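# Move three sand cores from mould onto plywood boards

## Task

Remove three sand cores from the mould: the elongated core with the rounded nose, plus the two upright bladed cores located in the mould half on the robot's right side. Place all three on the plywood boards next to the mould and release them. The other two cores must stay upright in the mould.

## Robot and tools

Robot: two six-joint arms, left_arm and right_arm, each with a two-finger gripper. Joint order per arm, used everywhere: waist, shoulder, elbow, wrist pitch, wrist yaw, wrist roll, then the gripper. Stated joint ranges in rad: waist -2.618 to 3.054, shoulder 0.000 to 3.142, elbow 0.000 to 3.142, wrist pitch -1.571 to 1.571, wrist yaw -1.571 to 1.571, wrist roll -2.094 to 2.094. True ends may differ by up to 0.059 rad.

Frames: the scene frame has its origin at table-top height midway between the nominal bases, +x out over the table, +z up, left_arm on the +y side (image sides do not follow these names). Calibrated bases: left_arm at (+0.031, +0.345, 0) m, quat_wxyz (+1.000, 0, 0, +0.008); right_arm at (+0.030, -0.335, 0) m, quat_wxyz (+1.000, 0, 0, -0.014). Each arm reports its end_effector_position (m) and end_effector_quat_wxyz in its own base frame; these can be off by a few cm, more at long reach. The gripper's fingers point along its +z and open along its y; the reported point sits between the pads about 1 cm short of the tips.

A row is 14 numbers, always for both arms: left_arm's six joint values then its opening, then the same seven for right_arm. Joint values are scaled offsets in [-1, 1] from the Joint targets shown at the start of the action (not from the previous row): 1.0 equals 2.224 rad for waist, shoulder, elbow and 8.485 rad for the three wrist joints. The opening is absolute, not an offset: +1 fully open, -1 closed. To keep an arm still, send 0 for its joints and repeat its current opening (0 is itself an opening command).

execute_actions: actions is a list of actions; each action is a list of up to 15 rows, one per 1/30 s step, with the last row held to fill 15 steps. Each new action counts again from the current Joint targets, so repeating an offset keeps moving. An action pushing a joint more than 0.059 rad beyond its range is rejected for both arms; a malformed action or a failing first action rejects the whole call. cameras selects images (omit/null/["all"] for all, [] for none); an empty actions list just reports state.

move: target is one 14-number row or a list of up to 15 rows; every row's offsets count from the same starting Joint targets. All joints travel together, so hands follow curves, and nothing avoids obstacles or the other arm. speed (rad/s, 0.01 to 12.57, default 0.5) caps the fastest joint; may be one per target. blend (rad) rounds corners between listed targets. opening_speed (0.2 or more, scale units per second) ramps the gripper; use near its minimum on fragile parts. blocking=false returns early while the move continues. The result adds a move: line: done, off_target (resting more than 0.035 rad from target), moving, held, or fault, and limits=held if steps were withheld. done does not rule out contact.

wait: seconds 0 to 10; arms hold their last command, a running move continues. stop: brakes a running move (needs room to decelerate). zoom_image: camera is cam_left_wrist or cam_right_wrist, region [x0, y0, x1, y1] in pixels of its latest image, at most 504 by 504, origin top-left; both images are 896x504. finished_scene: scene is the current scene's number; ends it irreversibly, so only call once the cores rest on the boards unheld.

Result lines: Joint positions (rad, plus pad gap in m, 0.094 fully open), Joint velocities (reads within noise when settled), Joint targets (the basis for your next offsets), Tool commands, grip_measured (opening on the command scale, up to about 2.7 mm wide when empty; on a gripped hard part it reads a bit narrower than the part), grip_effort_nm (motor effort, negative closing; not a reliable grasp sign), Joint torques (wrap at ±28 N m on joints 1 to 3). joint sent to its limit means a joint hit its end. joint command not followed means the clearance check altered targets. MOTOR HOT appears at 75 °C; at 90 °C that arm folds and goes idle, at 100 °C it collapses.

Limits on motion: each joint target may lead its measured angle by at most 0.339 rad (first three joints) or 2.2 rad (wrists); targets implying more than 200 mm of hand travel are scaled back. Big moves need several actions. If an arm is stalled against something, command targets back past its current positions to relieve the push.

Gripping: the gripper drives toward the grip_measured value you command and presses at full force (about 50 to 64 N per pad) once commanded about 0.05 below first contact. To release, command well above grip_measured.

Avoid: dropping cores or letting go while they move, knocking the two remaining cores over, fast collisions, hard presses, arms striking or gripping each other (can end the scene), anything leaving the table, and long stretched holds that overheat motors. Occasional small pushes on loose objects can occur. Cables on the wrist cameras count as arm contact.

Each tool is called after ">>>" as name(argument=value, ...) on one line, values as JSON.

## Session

>>> execute_actions(actions=[])

Scene clock: 0.00 s.
left_arm: end_effector_position=(+0.3493, -0.0518, +0.2095) grip_measured=+1.000 grip_effort_nm=n/a end_effector_quat_wxyz=(+0.534, -0.007, +0.815, -0.226) | right_arm: end_effector_position=(+0.3046, +0.0783, +0.1820) grip_measured=+1.000 grip_effort_nm=n/a end_effector_quat_wxyz=(+0.477, +0.034, +0.863, +0.162)
Joint positions: left_arm=[0.059 1.017 0.578 0.071 0.424 -0.25 0.094] | right_arm=[0.21 0.854 0.562 -0.224 -0.068 0.329 0.094]
Joint velocities: within noise
Joint torques (N m): no reading
Heat: left arm: 31 °C; right arm: 33 °C.
Joint targets: left_arm=[0.059 1.010 0.587 0.072 0.427 -0.248] | right_arm=[0.210 0.847 0.574 -0.220 -0.067 0.327]
Tool commands: left_gripper/opening=+1.0 right_gripper/opening=+1.0

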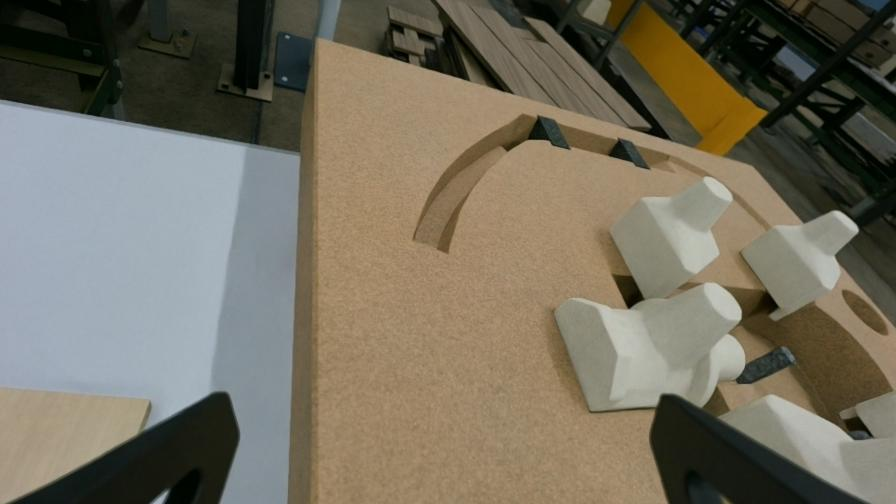

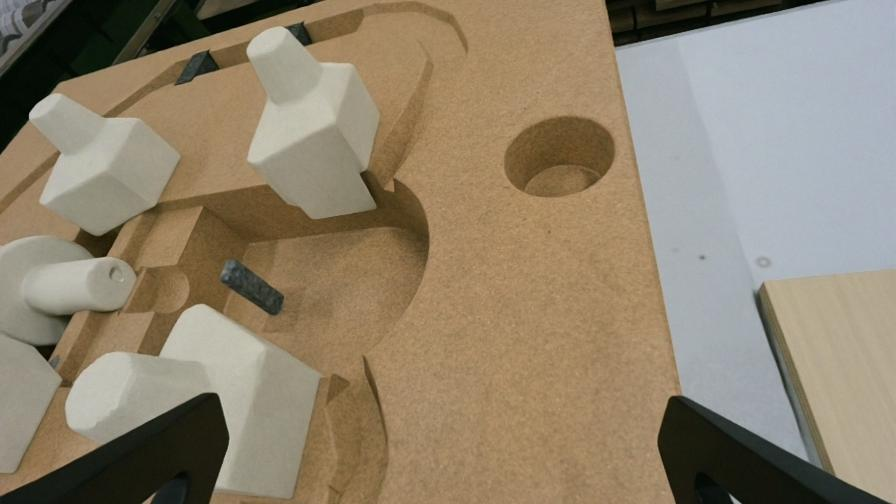

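>>> move(target=[[-0.1165,0.2653,0.6354,-0.1794,-0.0268,0.0528,1,0.0405,0.3386,0.6412,-0.1509,0.0079,-0.0032,1],[-0.2001,0.4995,0.7842,-0.1577,-0.0042,0.1016,1,0.1772,0.4964,0.7046,-0.156,0.0226,0.0313,1]], speed=1.0, blend=0.1)

Scene clock: 7.83 s.
left_arm: end_effector_position=(+0.4358, -0.2466, +0.2399) grip_measured=+1.000 grip_effort_nm=0.037 end_effector_quat_wxyz=(+0.254, +0.493, +0.818, -0.152) | right_arm: end_effector_position=(+0.3395, +0.2131, +0.2192) grip_measured=+1.000 grip_effort_nm=0.027 end_effector_quat_wxyz=(+0.114, -0.006, +0.993, +0.010)
Joint positions: left_arm=[-0.388 2.118 2.308 -1.277 0.371 0.604 0.094] | right_arm=[0.608 1.954 2.113 -1.528 0.112 0.584 0.094]
Joint velocities: within noise
Joint torques (N m): left_arm=[0.13 -9.91 6.83 1.41 0.46 0.05] | right_arm=[-0.28 -8.46 7.21 0.28 0.16 0.05]
Heat: left arm: 33 °C; right arm: 33 °C.
Joint targets: left_arm=[-0.386 2.121 2.332 -1.266 0.391 0.614] | right_arm=[0.604 1.952 2.141 -1.544 0.125 0.592]
move: done

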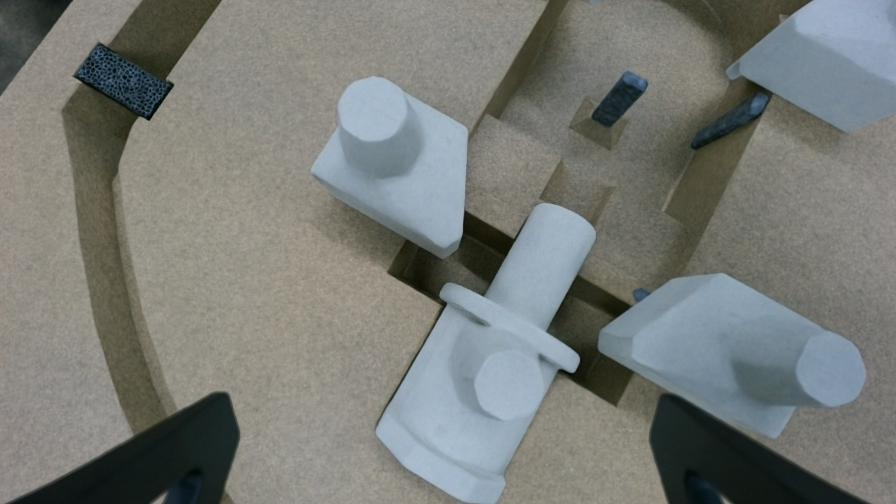

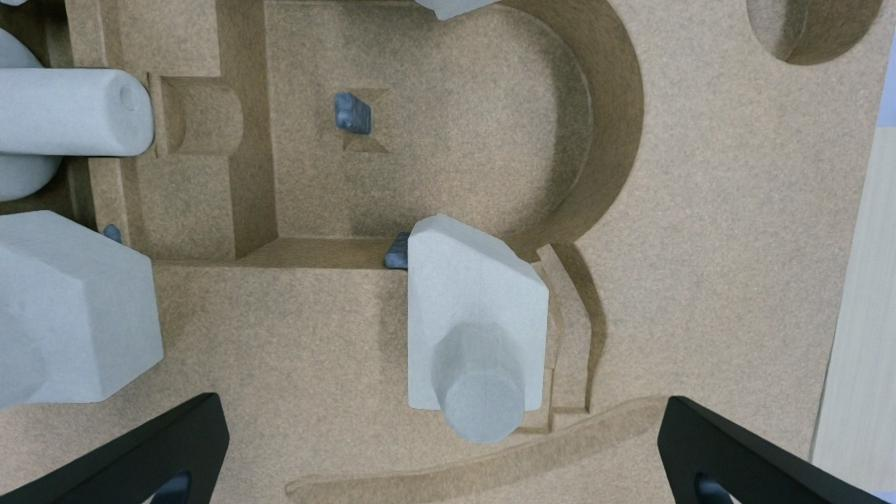

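>>> move(target=[-0.0184,-0.0872,-0.268,0.0526,0.0005,-0.0037,1,-0.0034,-0.0629,-0.2628,0.0524,0,0,1], speed=0.6)

Scene clock: 28.40 s.
left_arm: end_effector_position=(+0.4212, -0.2581, +0.1582) grip_measured=+1.000 grip_effort_nm=0.022 end_effector_quat_wxyz=(+0.261, +0.499, +0.811, -0.159) | right_arm: end_effector_position=(+0.3285, +0.2034, +0.1184) grip_measured=+1.000 grip_effort_nm=0.032 end_effector_quat_wxyz=(+0.102, -0.004, +0.995, +0.001)
Joint positions: left_arm=[-0.419 1.972 1.743 -0.835 0.375 0.586 0.094] | right_arm=[0.604 1.846 1.564 -1.117 0.113 0.585 0.094]
Joint velocities: within noise
Joint torques (N m): left_arm=[-0.51 -12.88 4.7 1.51 0.48 -0.1] | right_arm=[-0.66 -10.71 4.85 0.52 0.15 0.04]
Heat: left arm: 36 °C; right arm: 40 °C.
Joint targets: left_arm=[-0.427 1.927 1.736 -0.820 0.395 0.582] | right_arm=[0.597 1.812 1.557 -1.099 0.124 0.593]
move: off_target (left_arm); left_arm: the shoulder is farthest, 0.045 rad from its target

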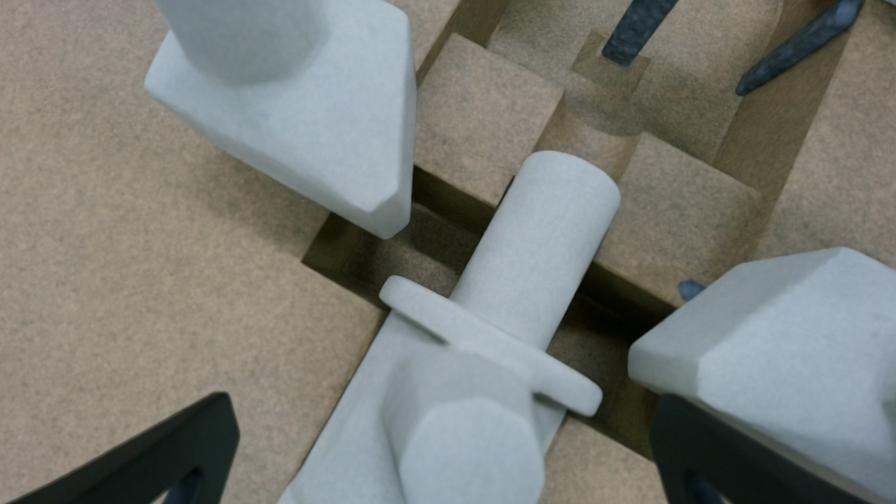

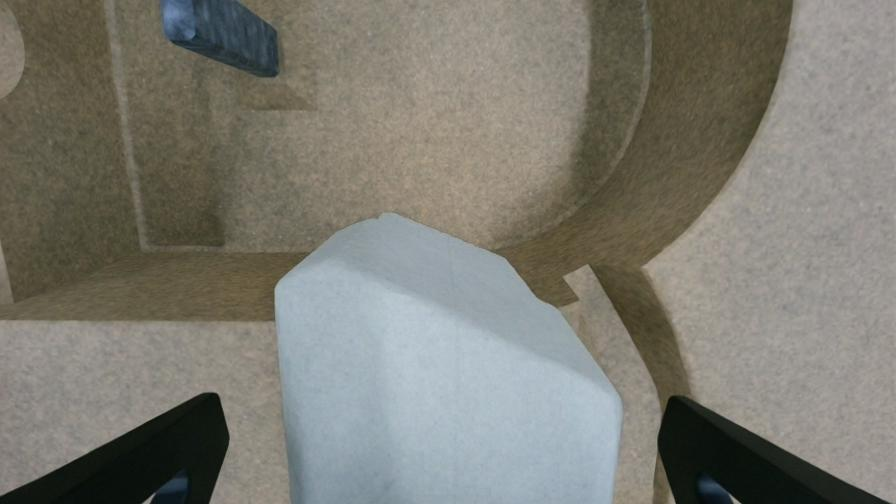

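>>> move(target=[[-0.0052,0,0,0,0,0,1,0,0,0,0,0,0,1],[-0.0052,0,0,0,0,0,-0.6,0,0,0,0,0,0,0.05]], speed=0.3, opening_speed=0.5)

Scene clock: 36.90 s.
left_arm: end_effector_position=(+0.4184, -0.2631, +0.1584) grip_measured=-0.309 grip_effort_nm=-0.999 end_effector_quat_wxyz=(+0.260, +0.503, +0.808, -0.161) | right_arm: end_effector_position=(+0.3290, +0.2034, +0.1185) grip_measured=+0.160 grip_effort_nm=-1.009 end_effector_quat_wxyz=(+0.104, -0.004, +0.995, +0.001)
Joint positions: left_arm=[-0.431 1.972 1.743 -0.834 0.376 0.585 0.032] | right_arm=[0.604 1.846 1.564 -1.116 0.115 0.585 0.054]
Joint velocities: within noise
Joint torques (N m): left_arm=[-0.55 -12.83 4.72 1.5 0.48 -0.08] | right_arm=[-0.66 -10.74 4.79 0.54 0.13 0.04]
Heat: left arm: 40 °C; right arm: 41 °C.
Joint targets: left_arm=[-0.438 1.927 1.736 -0.820 0.395 0.582] | right_arm=[0.597 1.812 1.557 -1.099 0.124 0.592]
move: off_target (left_arm); target 2's new numbers were sent with left_arm's shoulder 0.045 rad from that target; left_arm: the shoulder is farthest, 0.045 rad from its target

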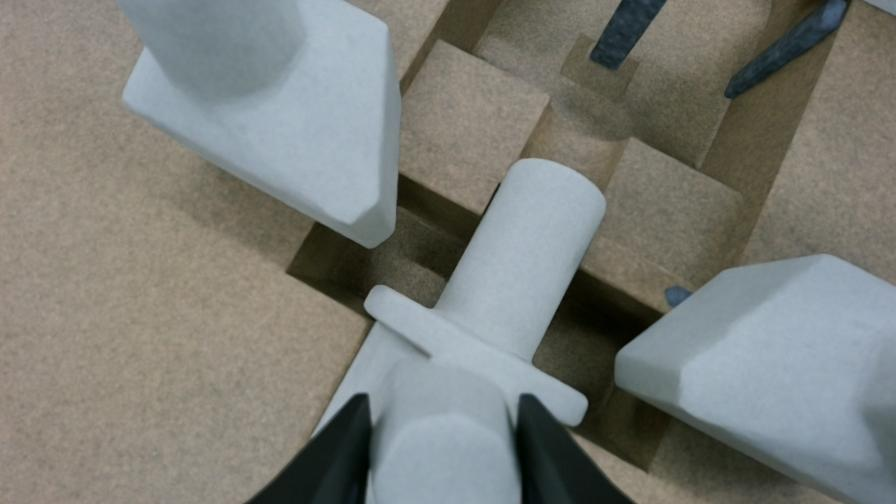

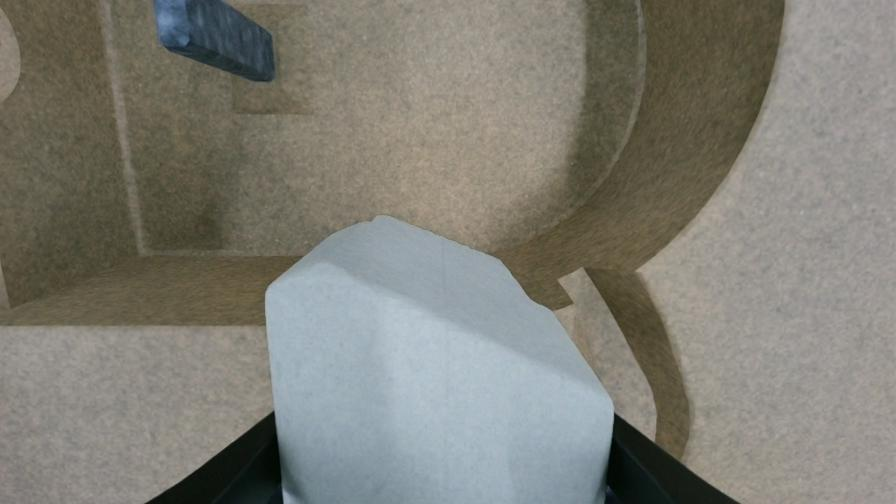

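>>> move(target=[[0,0.0126,0.094,-0.02,0,0,-0.6,0,0.0103,0.0952,-0.0238,0,0,0.05],[0,0.0463,0.2086,-0.0401,0,0,-0.6,0,0.0342,0.2113,-0.0481,0,0,0.05]], speed=0.3, blend=0.05)

Scene clock: 47.47 s.
left_arm: end_effector_position=(+0.4134, -0.2573, +0.2304) grip_measured=-0.310 grip_effort_nm=-0.999 end_effector_quat_wxyz=(+0.243, +0.501, +0.816, -0.154) | right_arm: end_effector_position=(+0.3239, +0.1998, +0.2073) grip_measured=+0.160 grip_effort_nm=-0.999 end_effector_quat_wxyz=(+0.097, -0.004, +0.995, -0.004)
Joint positions: left_arm=[-0.431 2.036 2.149 -1.211 0.356 0.585 0.032] | right_arm=[0.604 1.891 1.983 -1.505 0.115 0.586 0.054]
Joint velocities: within noise
Joint torques (N m): left_arm=[-0.51 -10.04 9.43 1.83 0.7 -0.08] | right_arm=[-0.62 -8.1 8.55 0.35 0.14 0.03]
Heat: left arm: 43 °C; right arm: 42 °C.
Joint targets: left_arm=[-0.438 2.030 2.200 -1.160 0.395 0.582] | right_arm=[0.597 1.888 2.027 -1.507 0.125 0.593]
move: off_target (left_arm, right_arm); left_arm: the elbow is farthest, 0.051 rad from its target; right_arm: the elbow is farthest, 0.044 rad from its target

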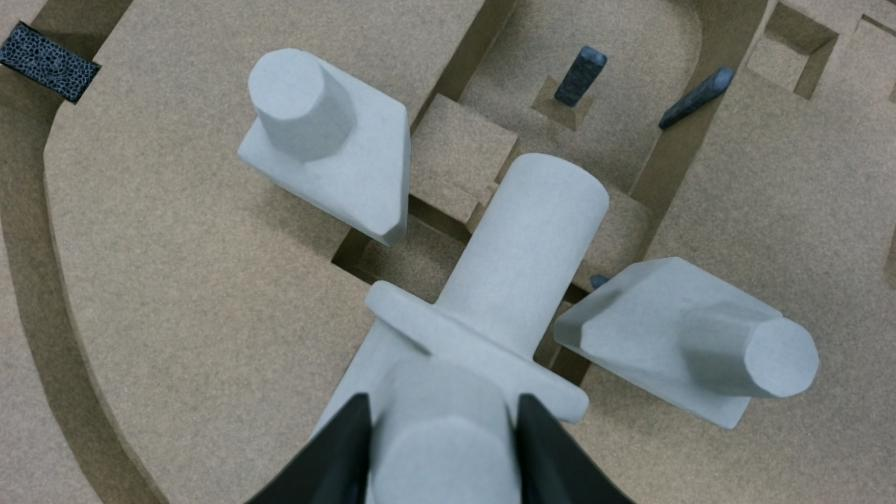

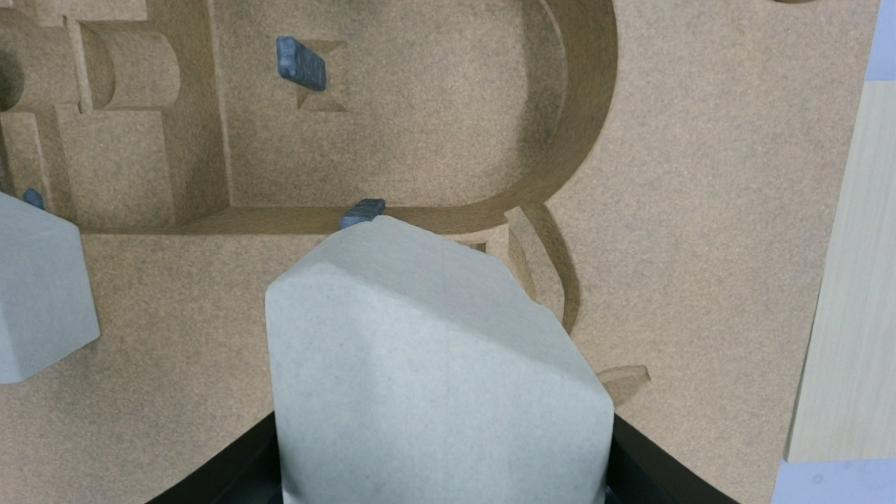

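>>> move(target=[[0.1335,-0.0872,-0.1129,-0.0017,0.0129,0.0326,-0.6,-0.2,0,0,0,-0.0118,-0.0572,0.05],[0.3009,-0.2756,-0.3237,0.022,-0.0113,-0.016,-0.6,-0.4303,0,0,0,-0.0253,-0.123,0.05],[0.3402,-0.3957,-0.4901,0.0433,-0.0618,-0.0899,-0.6,-0.4303,0,0,0,-0.0253,-0.123,0.05]], speed=0.6, blend=0.08)

Scene clock: 67.23 s.
left_arm: end_effector_position=(+0.2899, +0.1145, +0.1931) grip_measured=-0.311 grip_effort_nm=-1.004 end_effector_quat_wxyz=(+0.285, -0.245, +0.924, +0.071) | right_arm: end_effector_position=(+0.3602, -0.1210, +0.2065) grip_measured=+0.160 grip_effort_nm=-0.999 end_effector_quat_wxyz=(+0.086, -0.044, +0.995, +0.004)
Joint positions: left_arm=[0.312 1.199 1.096 -0.881 -0.106 -0.173 0.032] | right_arm=[-0.362 1.891 1.983 -1.507 -0.075 -0.444 0.054]
Joint velocities: within noise
Joint torques (N m): left_arm=[0.43 -6.84 6.35 2.45 -0.3 -0.13] | right_arm=[0.14 -8.08 8.55 0.36 -0.18 -0.12]
Heat: left arm: 41 °C; right arm: 39 °C.
Joint targets: left_arm=[0.318 1.150 1.110 -0.792 -0.129 -0.181] | right_arm=[-0.360 1.888 2.027 -1.507 -0.090 -0.451]
move: off_target (left_arm, right_arm); left_arm: the wrist pitch is farthest, 0.088 rad from its target; right_arm: the elbow is farthest, 0.044 rad from its target

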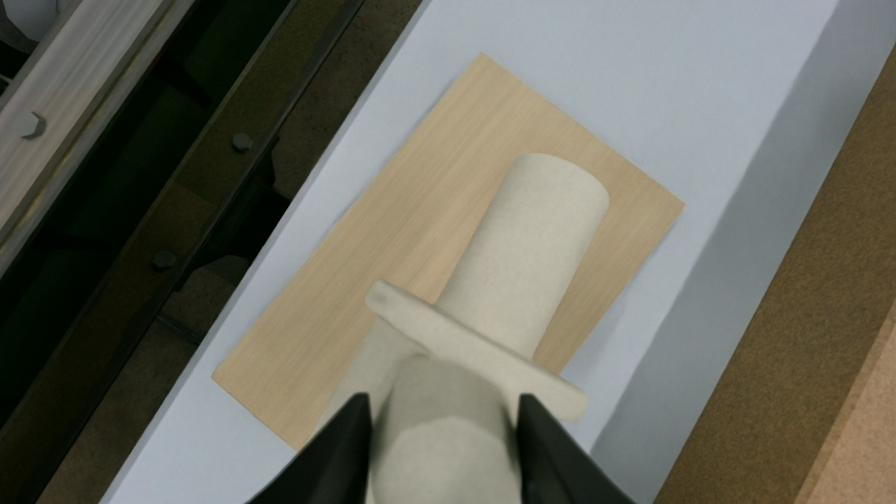

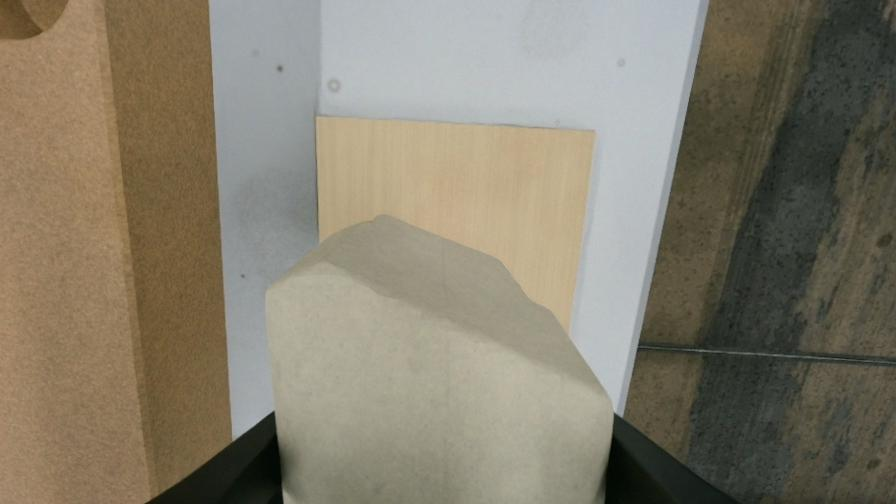

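>>> move(target=[[0.025,0.0164,-0.044,0.0193,0.0082,0.0118,-0.6,-0.063,-0.152,-0.3719,0.1281,-0.0448,0.0025,0.05],[0.0499,0.0328,-0.0881,0.0387,0.0164,0.0237,-0.6,-0.1259,-0.1655,-0.7361,0.2554,-0.0896,0.0048,0.05]], speed=0.6, blend=0.08)

Scene clock: 105.07 s.
left_arm: end_effector_position=(+0.3079, +0.1387, +0.1492) grip_measured=-0.311 grip_effort_nm=-0.999 end_effector_quat_wxyz=(+0.321, -0.191, +0.925, +0.070) | right_arm: end_effector_position=(+0.3399, -0.0892, +0.0709) grip_measured=+0.160 grip_effort_nm=-1.004 end_effector_quat_wxyz=(+0.545, -0.092, +0.829, +0.085)
Joint positions: left_arm=[0.421 1.233 0.9 -0.569 0.002 0.013 0.032] | right_arm=[-0.633 1.554 0.386 0.568 -0.804 -0.413 0.054]
Joint velocities: within noise
Joint torques (N m): left_arm=[0.62 -4.31 6.54 2.76 0.11 0.02] | right_arm=[-0.62 -7.28 4.48 2.07 -0.66 -0.02]
Heat: left arm: 39 °C; right arm: 39 °C.
Joint targets: left_arm=[0.429 1.223 0.914 -0.464 0.010 0.021] | right_arm=[-0.640 1.519 0.389 0.660 -0.850 -0.410]
move: off_target (left_arm, right_arm); left_arm: the wrist pitch is farthest, 0.105 rad from its target; right_arm: the wrist pitch is farthest, 0.092 rad from its target

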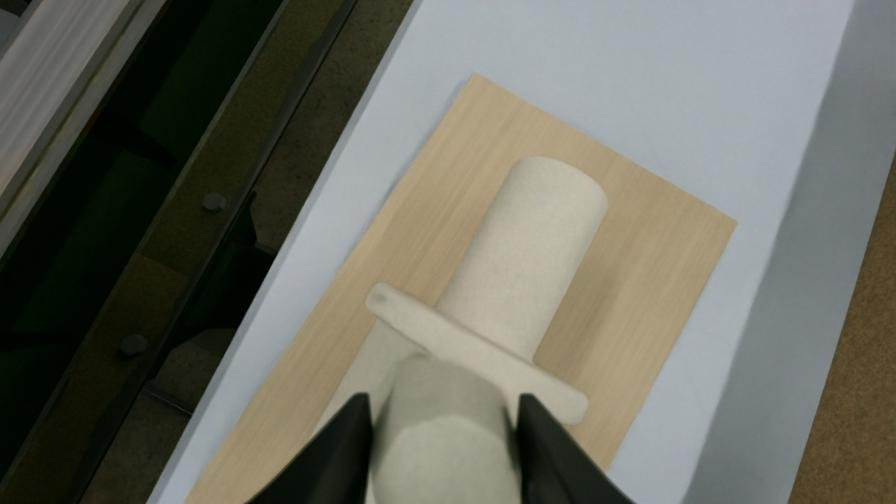

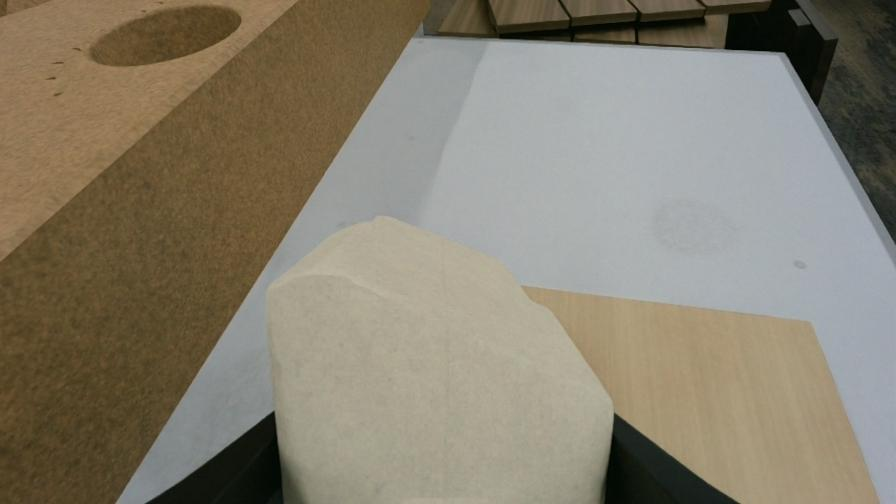

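>>> move(target=[0,0.0054,-0.0247,0.0018,0,0,-0.6,-0.0121,0.2095,-0.0535,0.0962,-0.009,0.0189,0.05], speed=0.25)

Scene clock: 114.73 s.
left_arm: end_effector_position=(+0.3007, +0.1353, +0.1275) grip_measured=-0.311 grip_effort_nm=-0.999 end_effector_quat_wxyz=(+0.301, -0.192, +0.932, +0.065) | right_arm: end_effector_position=(+0.3437, -0.0889, +0.0600) grip_measured=+0.160 grip_effort_nm=-1.004 end_effector_quat_wxyz=(+0.638, -0.110, +0.758, +0.077)
Joint positions: left_arm=[0.421 1.244 0.846 -0.548 0.003 0.013 0.032] | right_arm=[-0.662 1.976 0.279 1.414 -0.906 -0.25 0.054]
Joint velocities: within noise
Joint torques (N m): left_arm=[0.58 -4.25 6.48 2.62 0.12 0.01] | right_arm=[-0.46 -4.72 1.25 1.93 -0.32 -0.04]
Heat: left arm: 40 °C; right arm: 38 °C.
Joint targets: left_arm=[0.429 1.235 0.859 -0.449 0.010 0.020] | right_arm=[-0.668 1.986 0.271 1.476 -0.927 -0.250]
move: off_target (left_arm, right_arm); left_arm: the wrist pitch is farthest, 0.099 rad from its target; right_arm: the wrist pitch is farthest, 0.063 rad from its target

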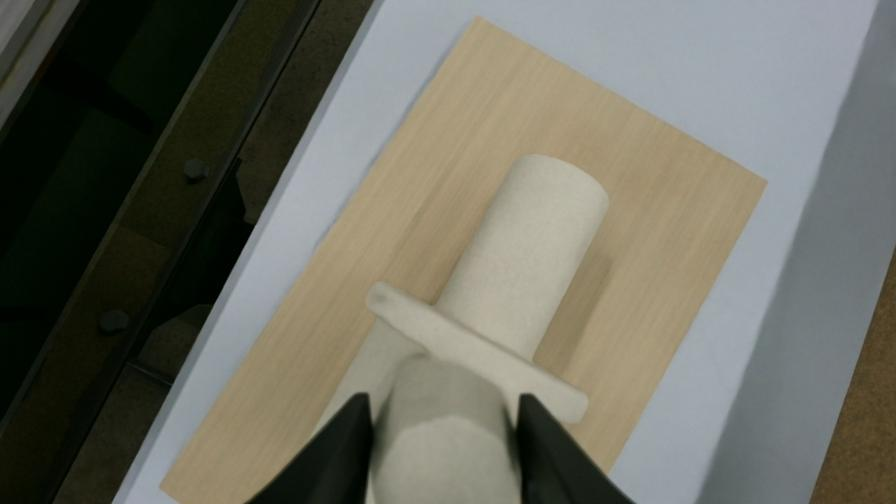

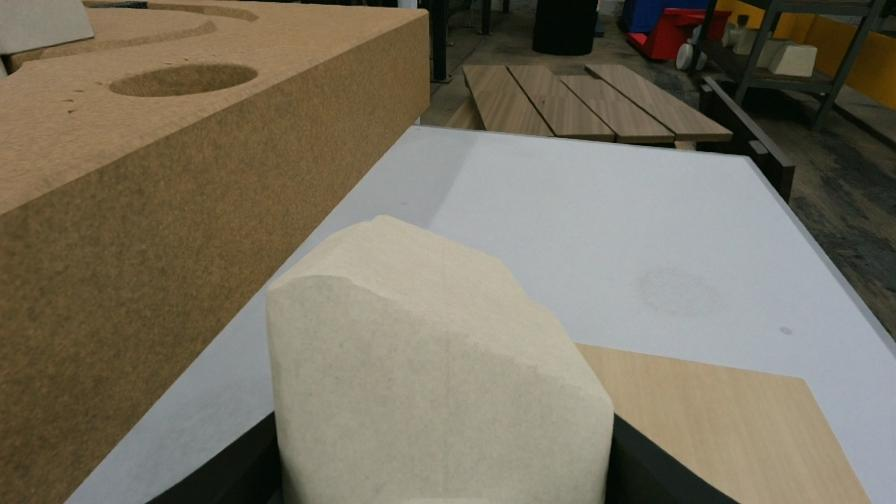

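>>> move(target=[0,0.0027,-0.0139,0.0044,0,0,-0.6,0,0.0225,0,0.003,0,0.003,0.05], speed=0.15)

Scene clock: 118.63 s.
left_arm: end_effector_position=(+0.3035, +0.1360, +0.1241) grip_measured=-0.311 grip_effort_nm=-0.999 end_effector_quat_wxyz=(+0.310, -0.191, +0.929, +0.066) | right_arm: end_effector_position=(+0.3435, -0.0888, +0.0585) grip_measured=+0.160 grip_effort_nm=-1.004 end_effector_quat_wxyz=(+0.643, -0.107, +0.754, +0.081)
Joint positions: left_arm=[0.421 1.244 0.821 -0.503 0.006 0.014 0.032] | right_arm=[-0.666 2.016 0.279 1.473 -0.916 -0.228 0.054]
Joint velocities: within noise
Joint torques (N m): left_arm=[0.66 -3.74 5.96 2.59 0.07 0.02] | right_arm=[-0.14 -4.03 1.03 1.59 -0.22 0]
Heat: left arm: 40 °C; right arm: 38 °C.
Joint targets: left_arm=[0.429 1.241 0.828 -0.412 0.010 0.021] | right_arm=[-0.667 2.036 0.271 1.502 -0.927 -0.225]
move: off_target (left_arm); left_arm: the wrist pitch is farthest, 0.091 rad from its target

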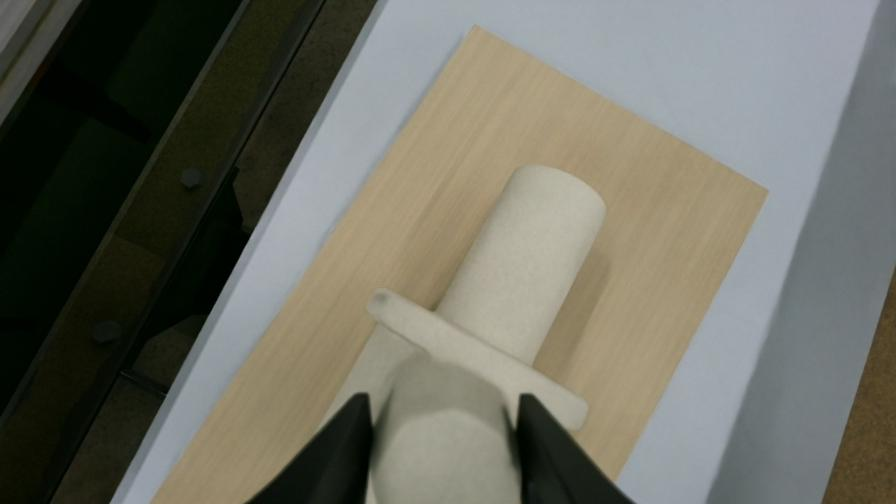

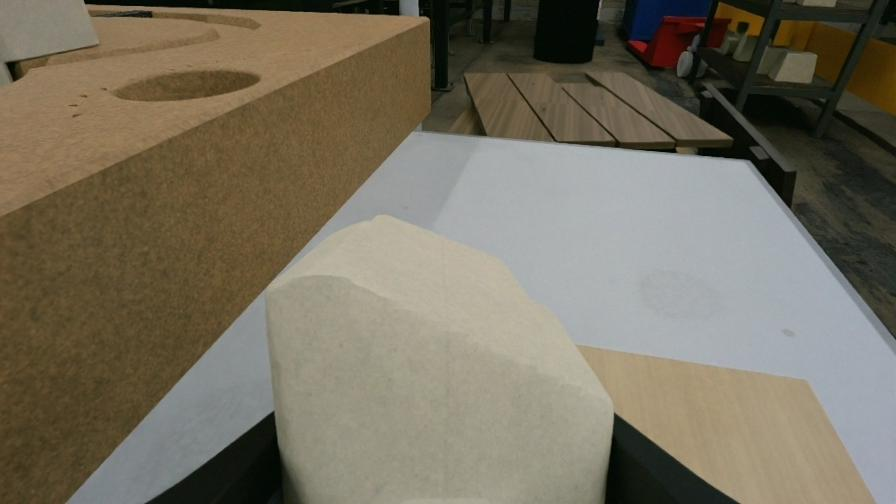

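>>> move(target=[0,0,0,0,0,0,-0.2,0,0.01,0,0,0,0,0.187], speed=0.1, opening_speed=0.2)

>>> move(target=[0,0,0,0,0,0,0.2,0,0.0225,0,0,0,0,0.187], speed=0.1, opening_speed=0.5)

Scene clock: 124.67 s.
left_arm: end_effector_position=(+0.3160, +0.1417, +0.1352) grip_measured=-0.202 grip_effort_nm=0.125 end_effector_quat_wxyz=(+0.343, -0.189, +0.917, +0.073) | right_arm: end_effector_position=(+0.3428, -0.0884, +0.0572) grip_measured=+0.186 grip_effort_nm=0.056 end_effector_quat_wxyz=(+0.643, -0.108, +0.754, +0.084)
Joint positions: left_arm=[0.422 1.244 0.821 -0.432 0.006 0.014 0.037] | right_arm=[-0.669 2.025 0.279 1.479 -0.922 -0.227 0.056]
Joint velocities: within noise
Joint torques (N m): left_arm=[0.65 -3.92 5.98 1.9 0.08 0.02] | right_arm=[0.05 -2.99 1.01 1.52 -0.16 -0.01]
Heat: left arm: 40 °C; right arm: 37 °C.
Joint targets: left_arm=[0.429 1.241 0.828 -0.412 0.010 0.021] | right_arm=[-0.668 2.058 0.271 1.502 -0.927 -0.225]
move: done

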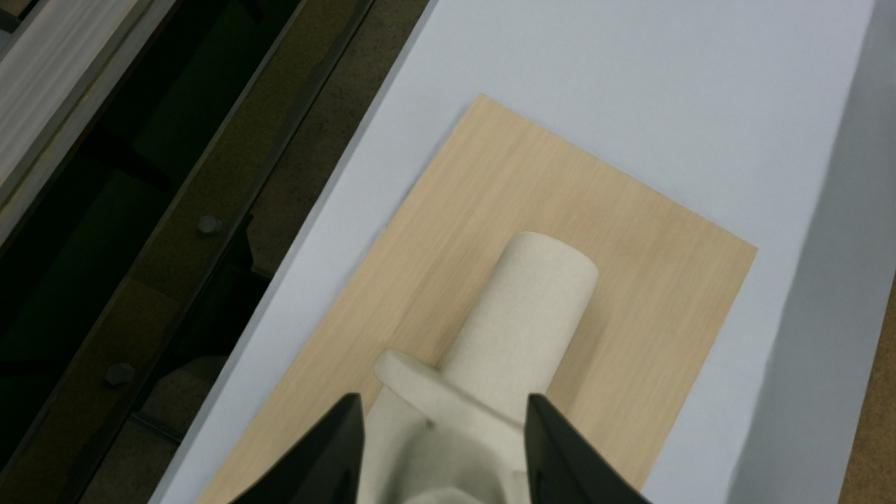

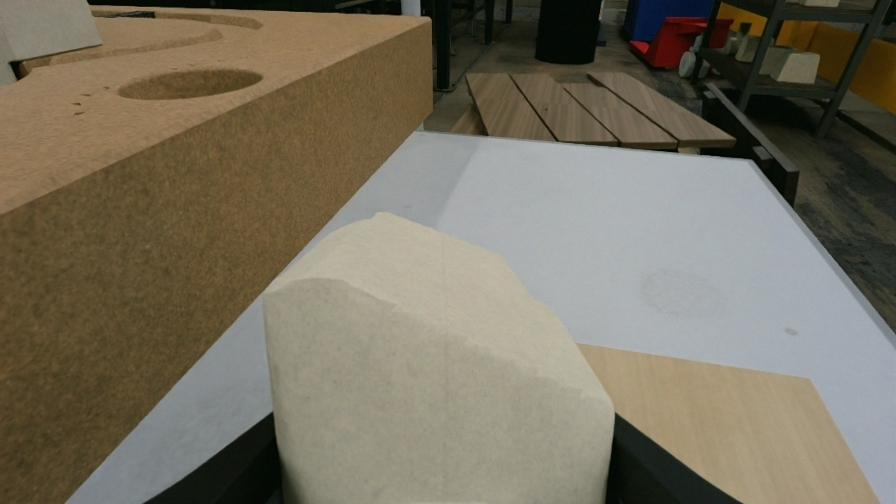

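Scene clock: 125.67 s.
left_arm: end_effector_position=(+0.3161, +0.1417, +0.1353) grip_measured=+0.198 grip_effort_nm=0.125 end_effector_quat_wxyz=(+0.343, -0.188, +0.917, +0.073) | right_arm: end_effector_position=(+0.3413, -0.0869, +0.0466) grip_measured=+0.187 grip_effort_nm=0.027 end_effector_quat_wxyz=(+0.636, -0.109, +0.758, +0.092)
Joint positions: left_arm=[0.422 1.244 0.821 -0.431 0.006 0.014 0.056] | right_arm=[-0.673 2.068 0.286 1.482 -0.939 -0.244 0.056]
Joint velocities: within noise
Joint torques (N m): left_arm=[0.58 -3.88 6.12 1.89 0.09 0.01] | right_arm=[0.51 -2.67 0.24 1.48 -0.02 0.17]
Heat: left arm: 40 °C; right arm: 37 °C.
Joint targets: left_arm=[0.429 1.241 0.828 -0.411 0.010 0.021] | right_arm=[-0.667 2.108 0.271 1.502 -0.927 -0.225]
move: off_target (right_arm); right_arm: the shoulder is farthest, 0.040 rad from its target

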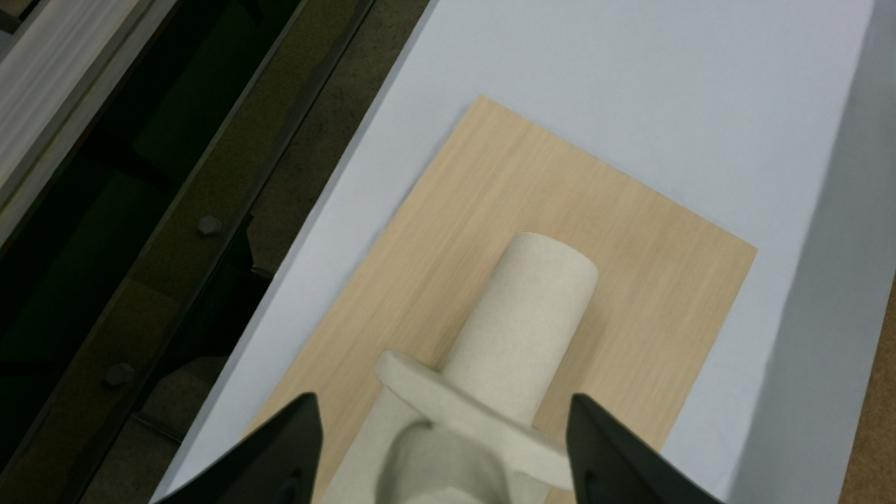

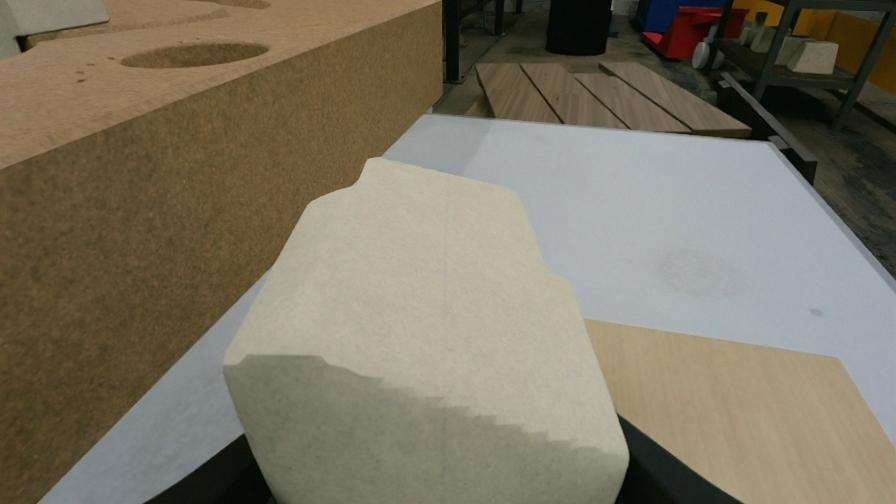

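>>> move(target=[[0,0,0,0,0,0,0.2,0,0.01,0,0.003,0,0,0.187],[0,0,0,0,0,0,0.2,0,0.01,0,0.003,0,0,0.45],[0,0,0,0,0,0,1,0,0.01,0,0.003,0,0,0.8],[0,-0.12,0,0,0,0,1,0,-0.24,0,0,0,0,0.8]], speed=[0.1,0.1,0.1,0.6], opening_speed=0.5)

Scene clock: 134.13 s.
left_arm: end_effector_position=(+0.3031, +0.1359, +0.2182) grip_measured=+0.998 grip_effort_nm=0.125 end_effector_quat_wxyz=(+0.458, -0.177, +0.865, +0.099) | right_arm: end_effector_position=(+0.3399, -0.0858, +0.1895) grip_measured=+0.797 grip_effort_nm=0.178 end_effector_quat_wxyz=(+0.740, -0.206, +0.640, -0.032)
Joint positions: left_arm=[0.422 0.988 0.821 -0.427 0.006 0.015 0.094] | right_arm=[-0.671 1.589 0.276 1.476 -0.933 -0.223 0.084]
Joint velocities: within noise
Joint torques (N m): left_arm=[0.65 -3.1 6.37 2.15 0.07 0.01] | right_arm=[0.29 -5.31 3.22 1.48 0.1 -0.07]
Heat: left arm: 39 °C; right arm: 36 °C.
Joint targets: left_arm=[0.429 0.974 0.828 -0.412 0.010 0.021] | right_arm=[-0.668 1.574 0.271 1.502 -0.927 -0.225]
move: done; target 2's new numbers were sent with right_arm's shoulder 0.056 rad from that target; target 3's new numbers were sent with right_arm's wrist pitch 0.042 rad from that target

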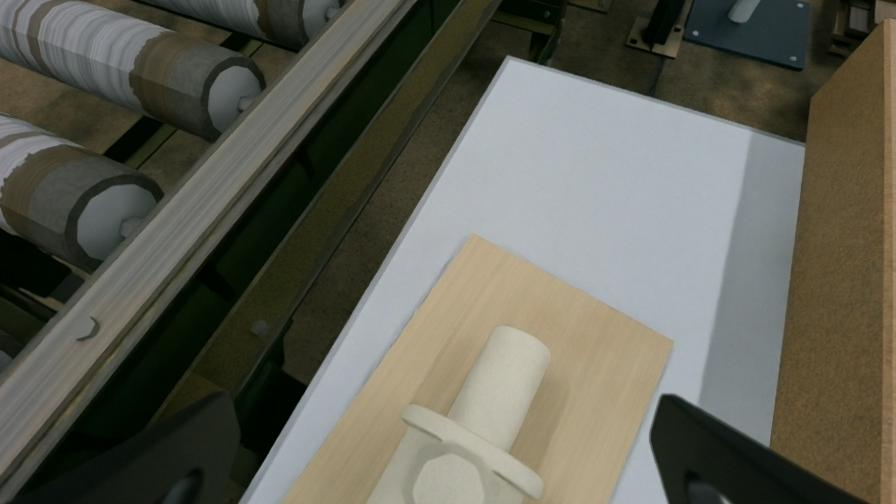

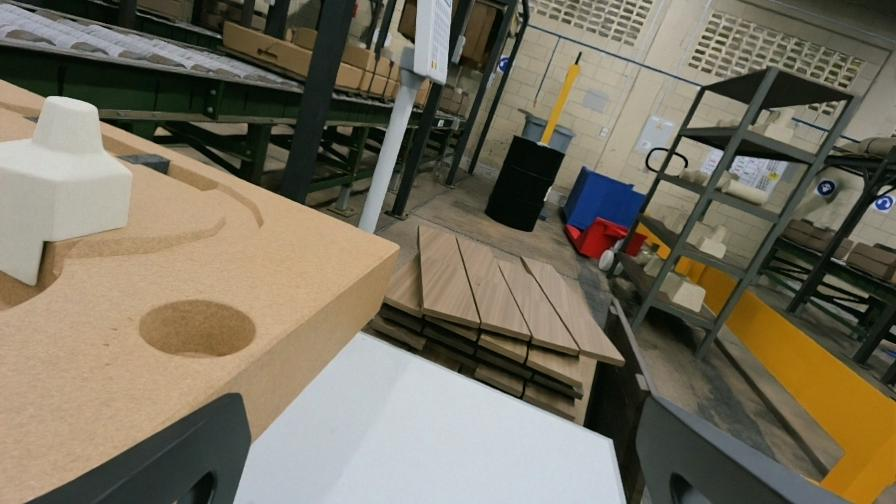

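>>> move(target=[[0,0,0,0,0,0,1,0.1655,0.0117,0.4177,-0.2006,0.0503,0.003,1],[0,0,0,0,0,0,1,0.3903,0.1016,0.8224,-0.3184,0.1093,0.0501,1],[0,0,0,0,0,0,1,0.5123,0.2882,0.9575,-0.3202,0.1385,0.0743,1]], speed=1.0, blend=0.15)

Scene clock: 145.00 s.
left_arm: end_effector_position=(+0.3031, +0.1359, +0.2182) grip_measured=+0.998 grip_effort_nm=0.125 end_effector_quat_wxyz=(+0.458, -0.177, +0.865, +0.099) | right_arm: end_effector_position=(+0.4926, +0.2088, +0.2096) grip_measured=+0.997 grip_effort_nm=0.178 end_effector_quat_wxyz=(+0.274, -0.008, +0.962, +0.003)
Joint positions: left_arm=[0.422 0.988 0.821 -0.427 0.006 0.015 0.094] | right_arm=[0.477 2.228 2.373 -1.207 0.235 0.398 0.094]
Joint velocities: within noise
Joint torques (N m): left_arm=[0.59 -3.06 6.43 2.15 0.08 0.02] | right_arm=[-0.34 -11.67 7.54 0.8 0.22 0.01]
Heat: left arm: 40 °C; right arm: 37 °C.
Joint targets: left_arm=[0.429 0.974 0.828 -0.412 0.010 0.021] | right_arm=[0.472 2.215 2.400 -1.215 0.249 0.406]
move: done

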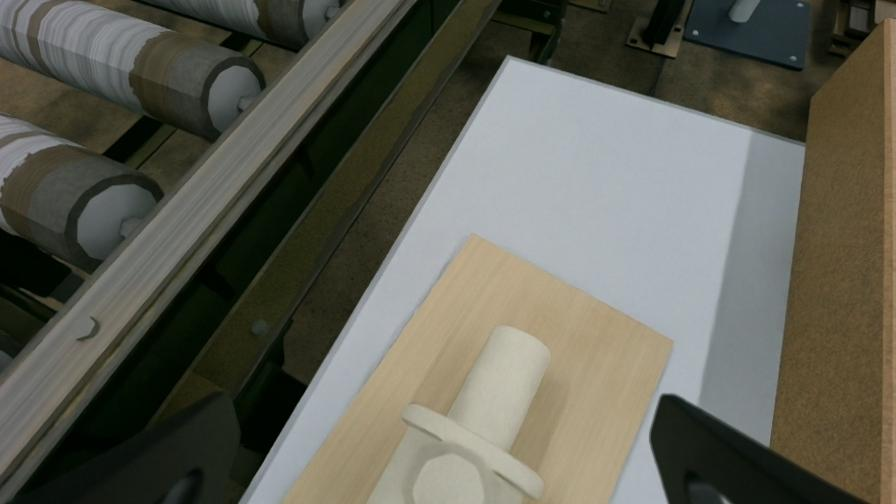

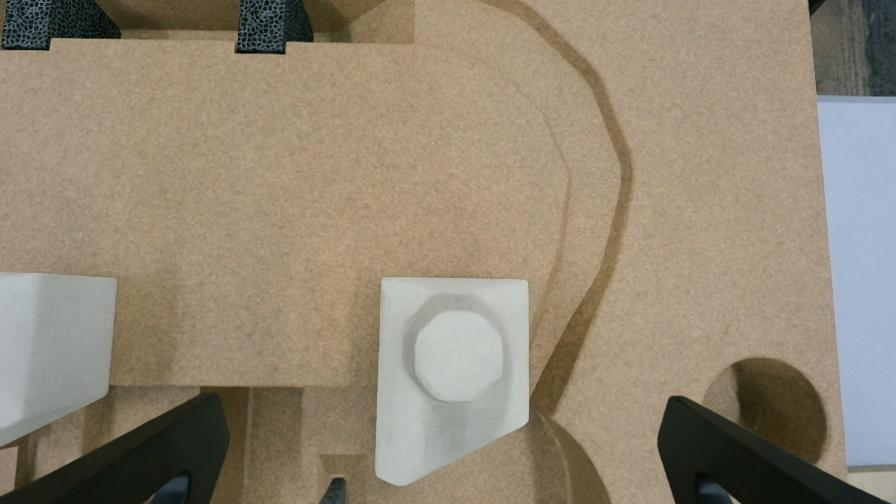

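>>> move(target=[0,0,0,0,0,0,1,-0.0097,-0.0454,-0.2361,0.0548,0,0,1], speed=0.6, cameras=["cam_right_wrist"])

Scene clock: 155.33 s.
left_arm: end_effector_position=(+0.3031, +0.1359, +0.2182) grip_measured=+0.998 grip_effort_nm=0.120 end_effector_quat_wxyz=(+0.458, -0.177, +0.865, +0.099) | right_arm: end_effector_position=(+0.5022, +0.2021, +0.1180) grip_measured=+0.997 grip_effort_nm=0.178 end_effector_quat_wxyz=(+0.280, +0.002, +0.960, +0.003)
Joint positions: left_arm=[0.422 0.988 0.821 -0.427 0.006 0.015 0.094] | right_arm=[0.458 2.159 1.882 -0.773 0.237 0.399 0.094]
Joint velocities: within noise
Joint torques (N m): left_arm=[0.62 -3.06 6.37 2.17 0.06 0.02] | right_arm=[-0.47 -14.3 5.33 1.07 0.2 0.05]
Heat: left arm: 41 °C; right arm: 43 °C.
Joint targets: left_arm=[0.429 0.974 0.828 -0.412 0.010 0.021] | right_arm=[0.451 2.114 1.875 -0.750 0.248 0.406]
move: off_target (right_arm); right_arm: the shoulder is farthest, 0.045 rad from its target
Images, in order (width x height): cam_right_wrist 896x504.

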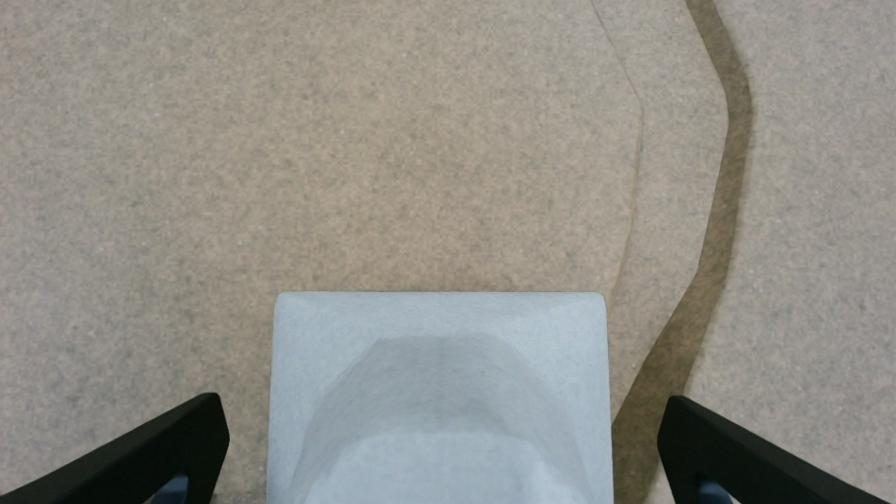

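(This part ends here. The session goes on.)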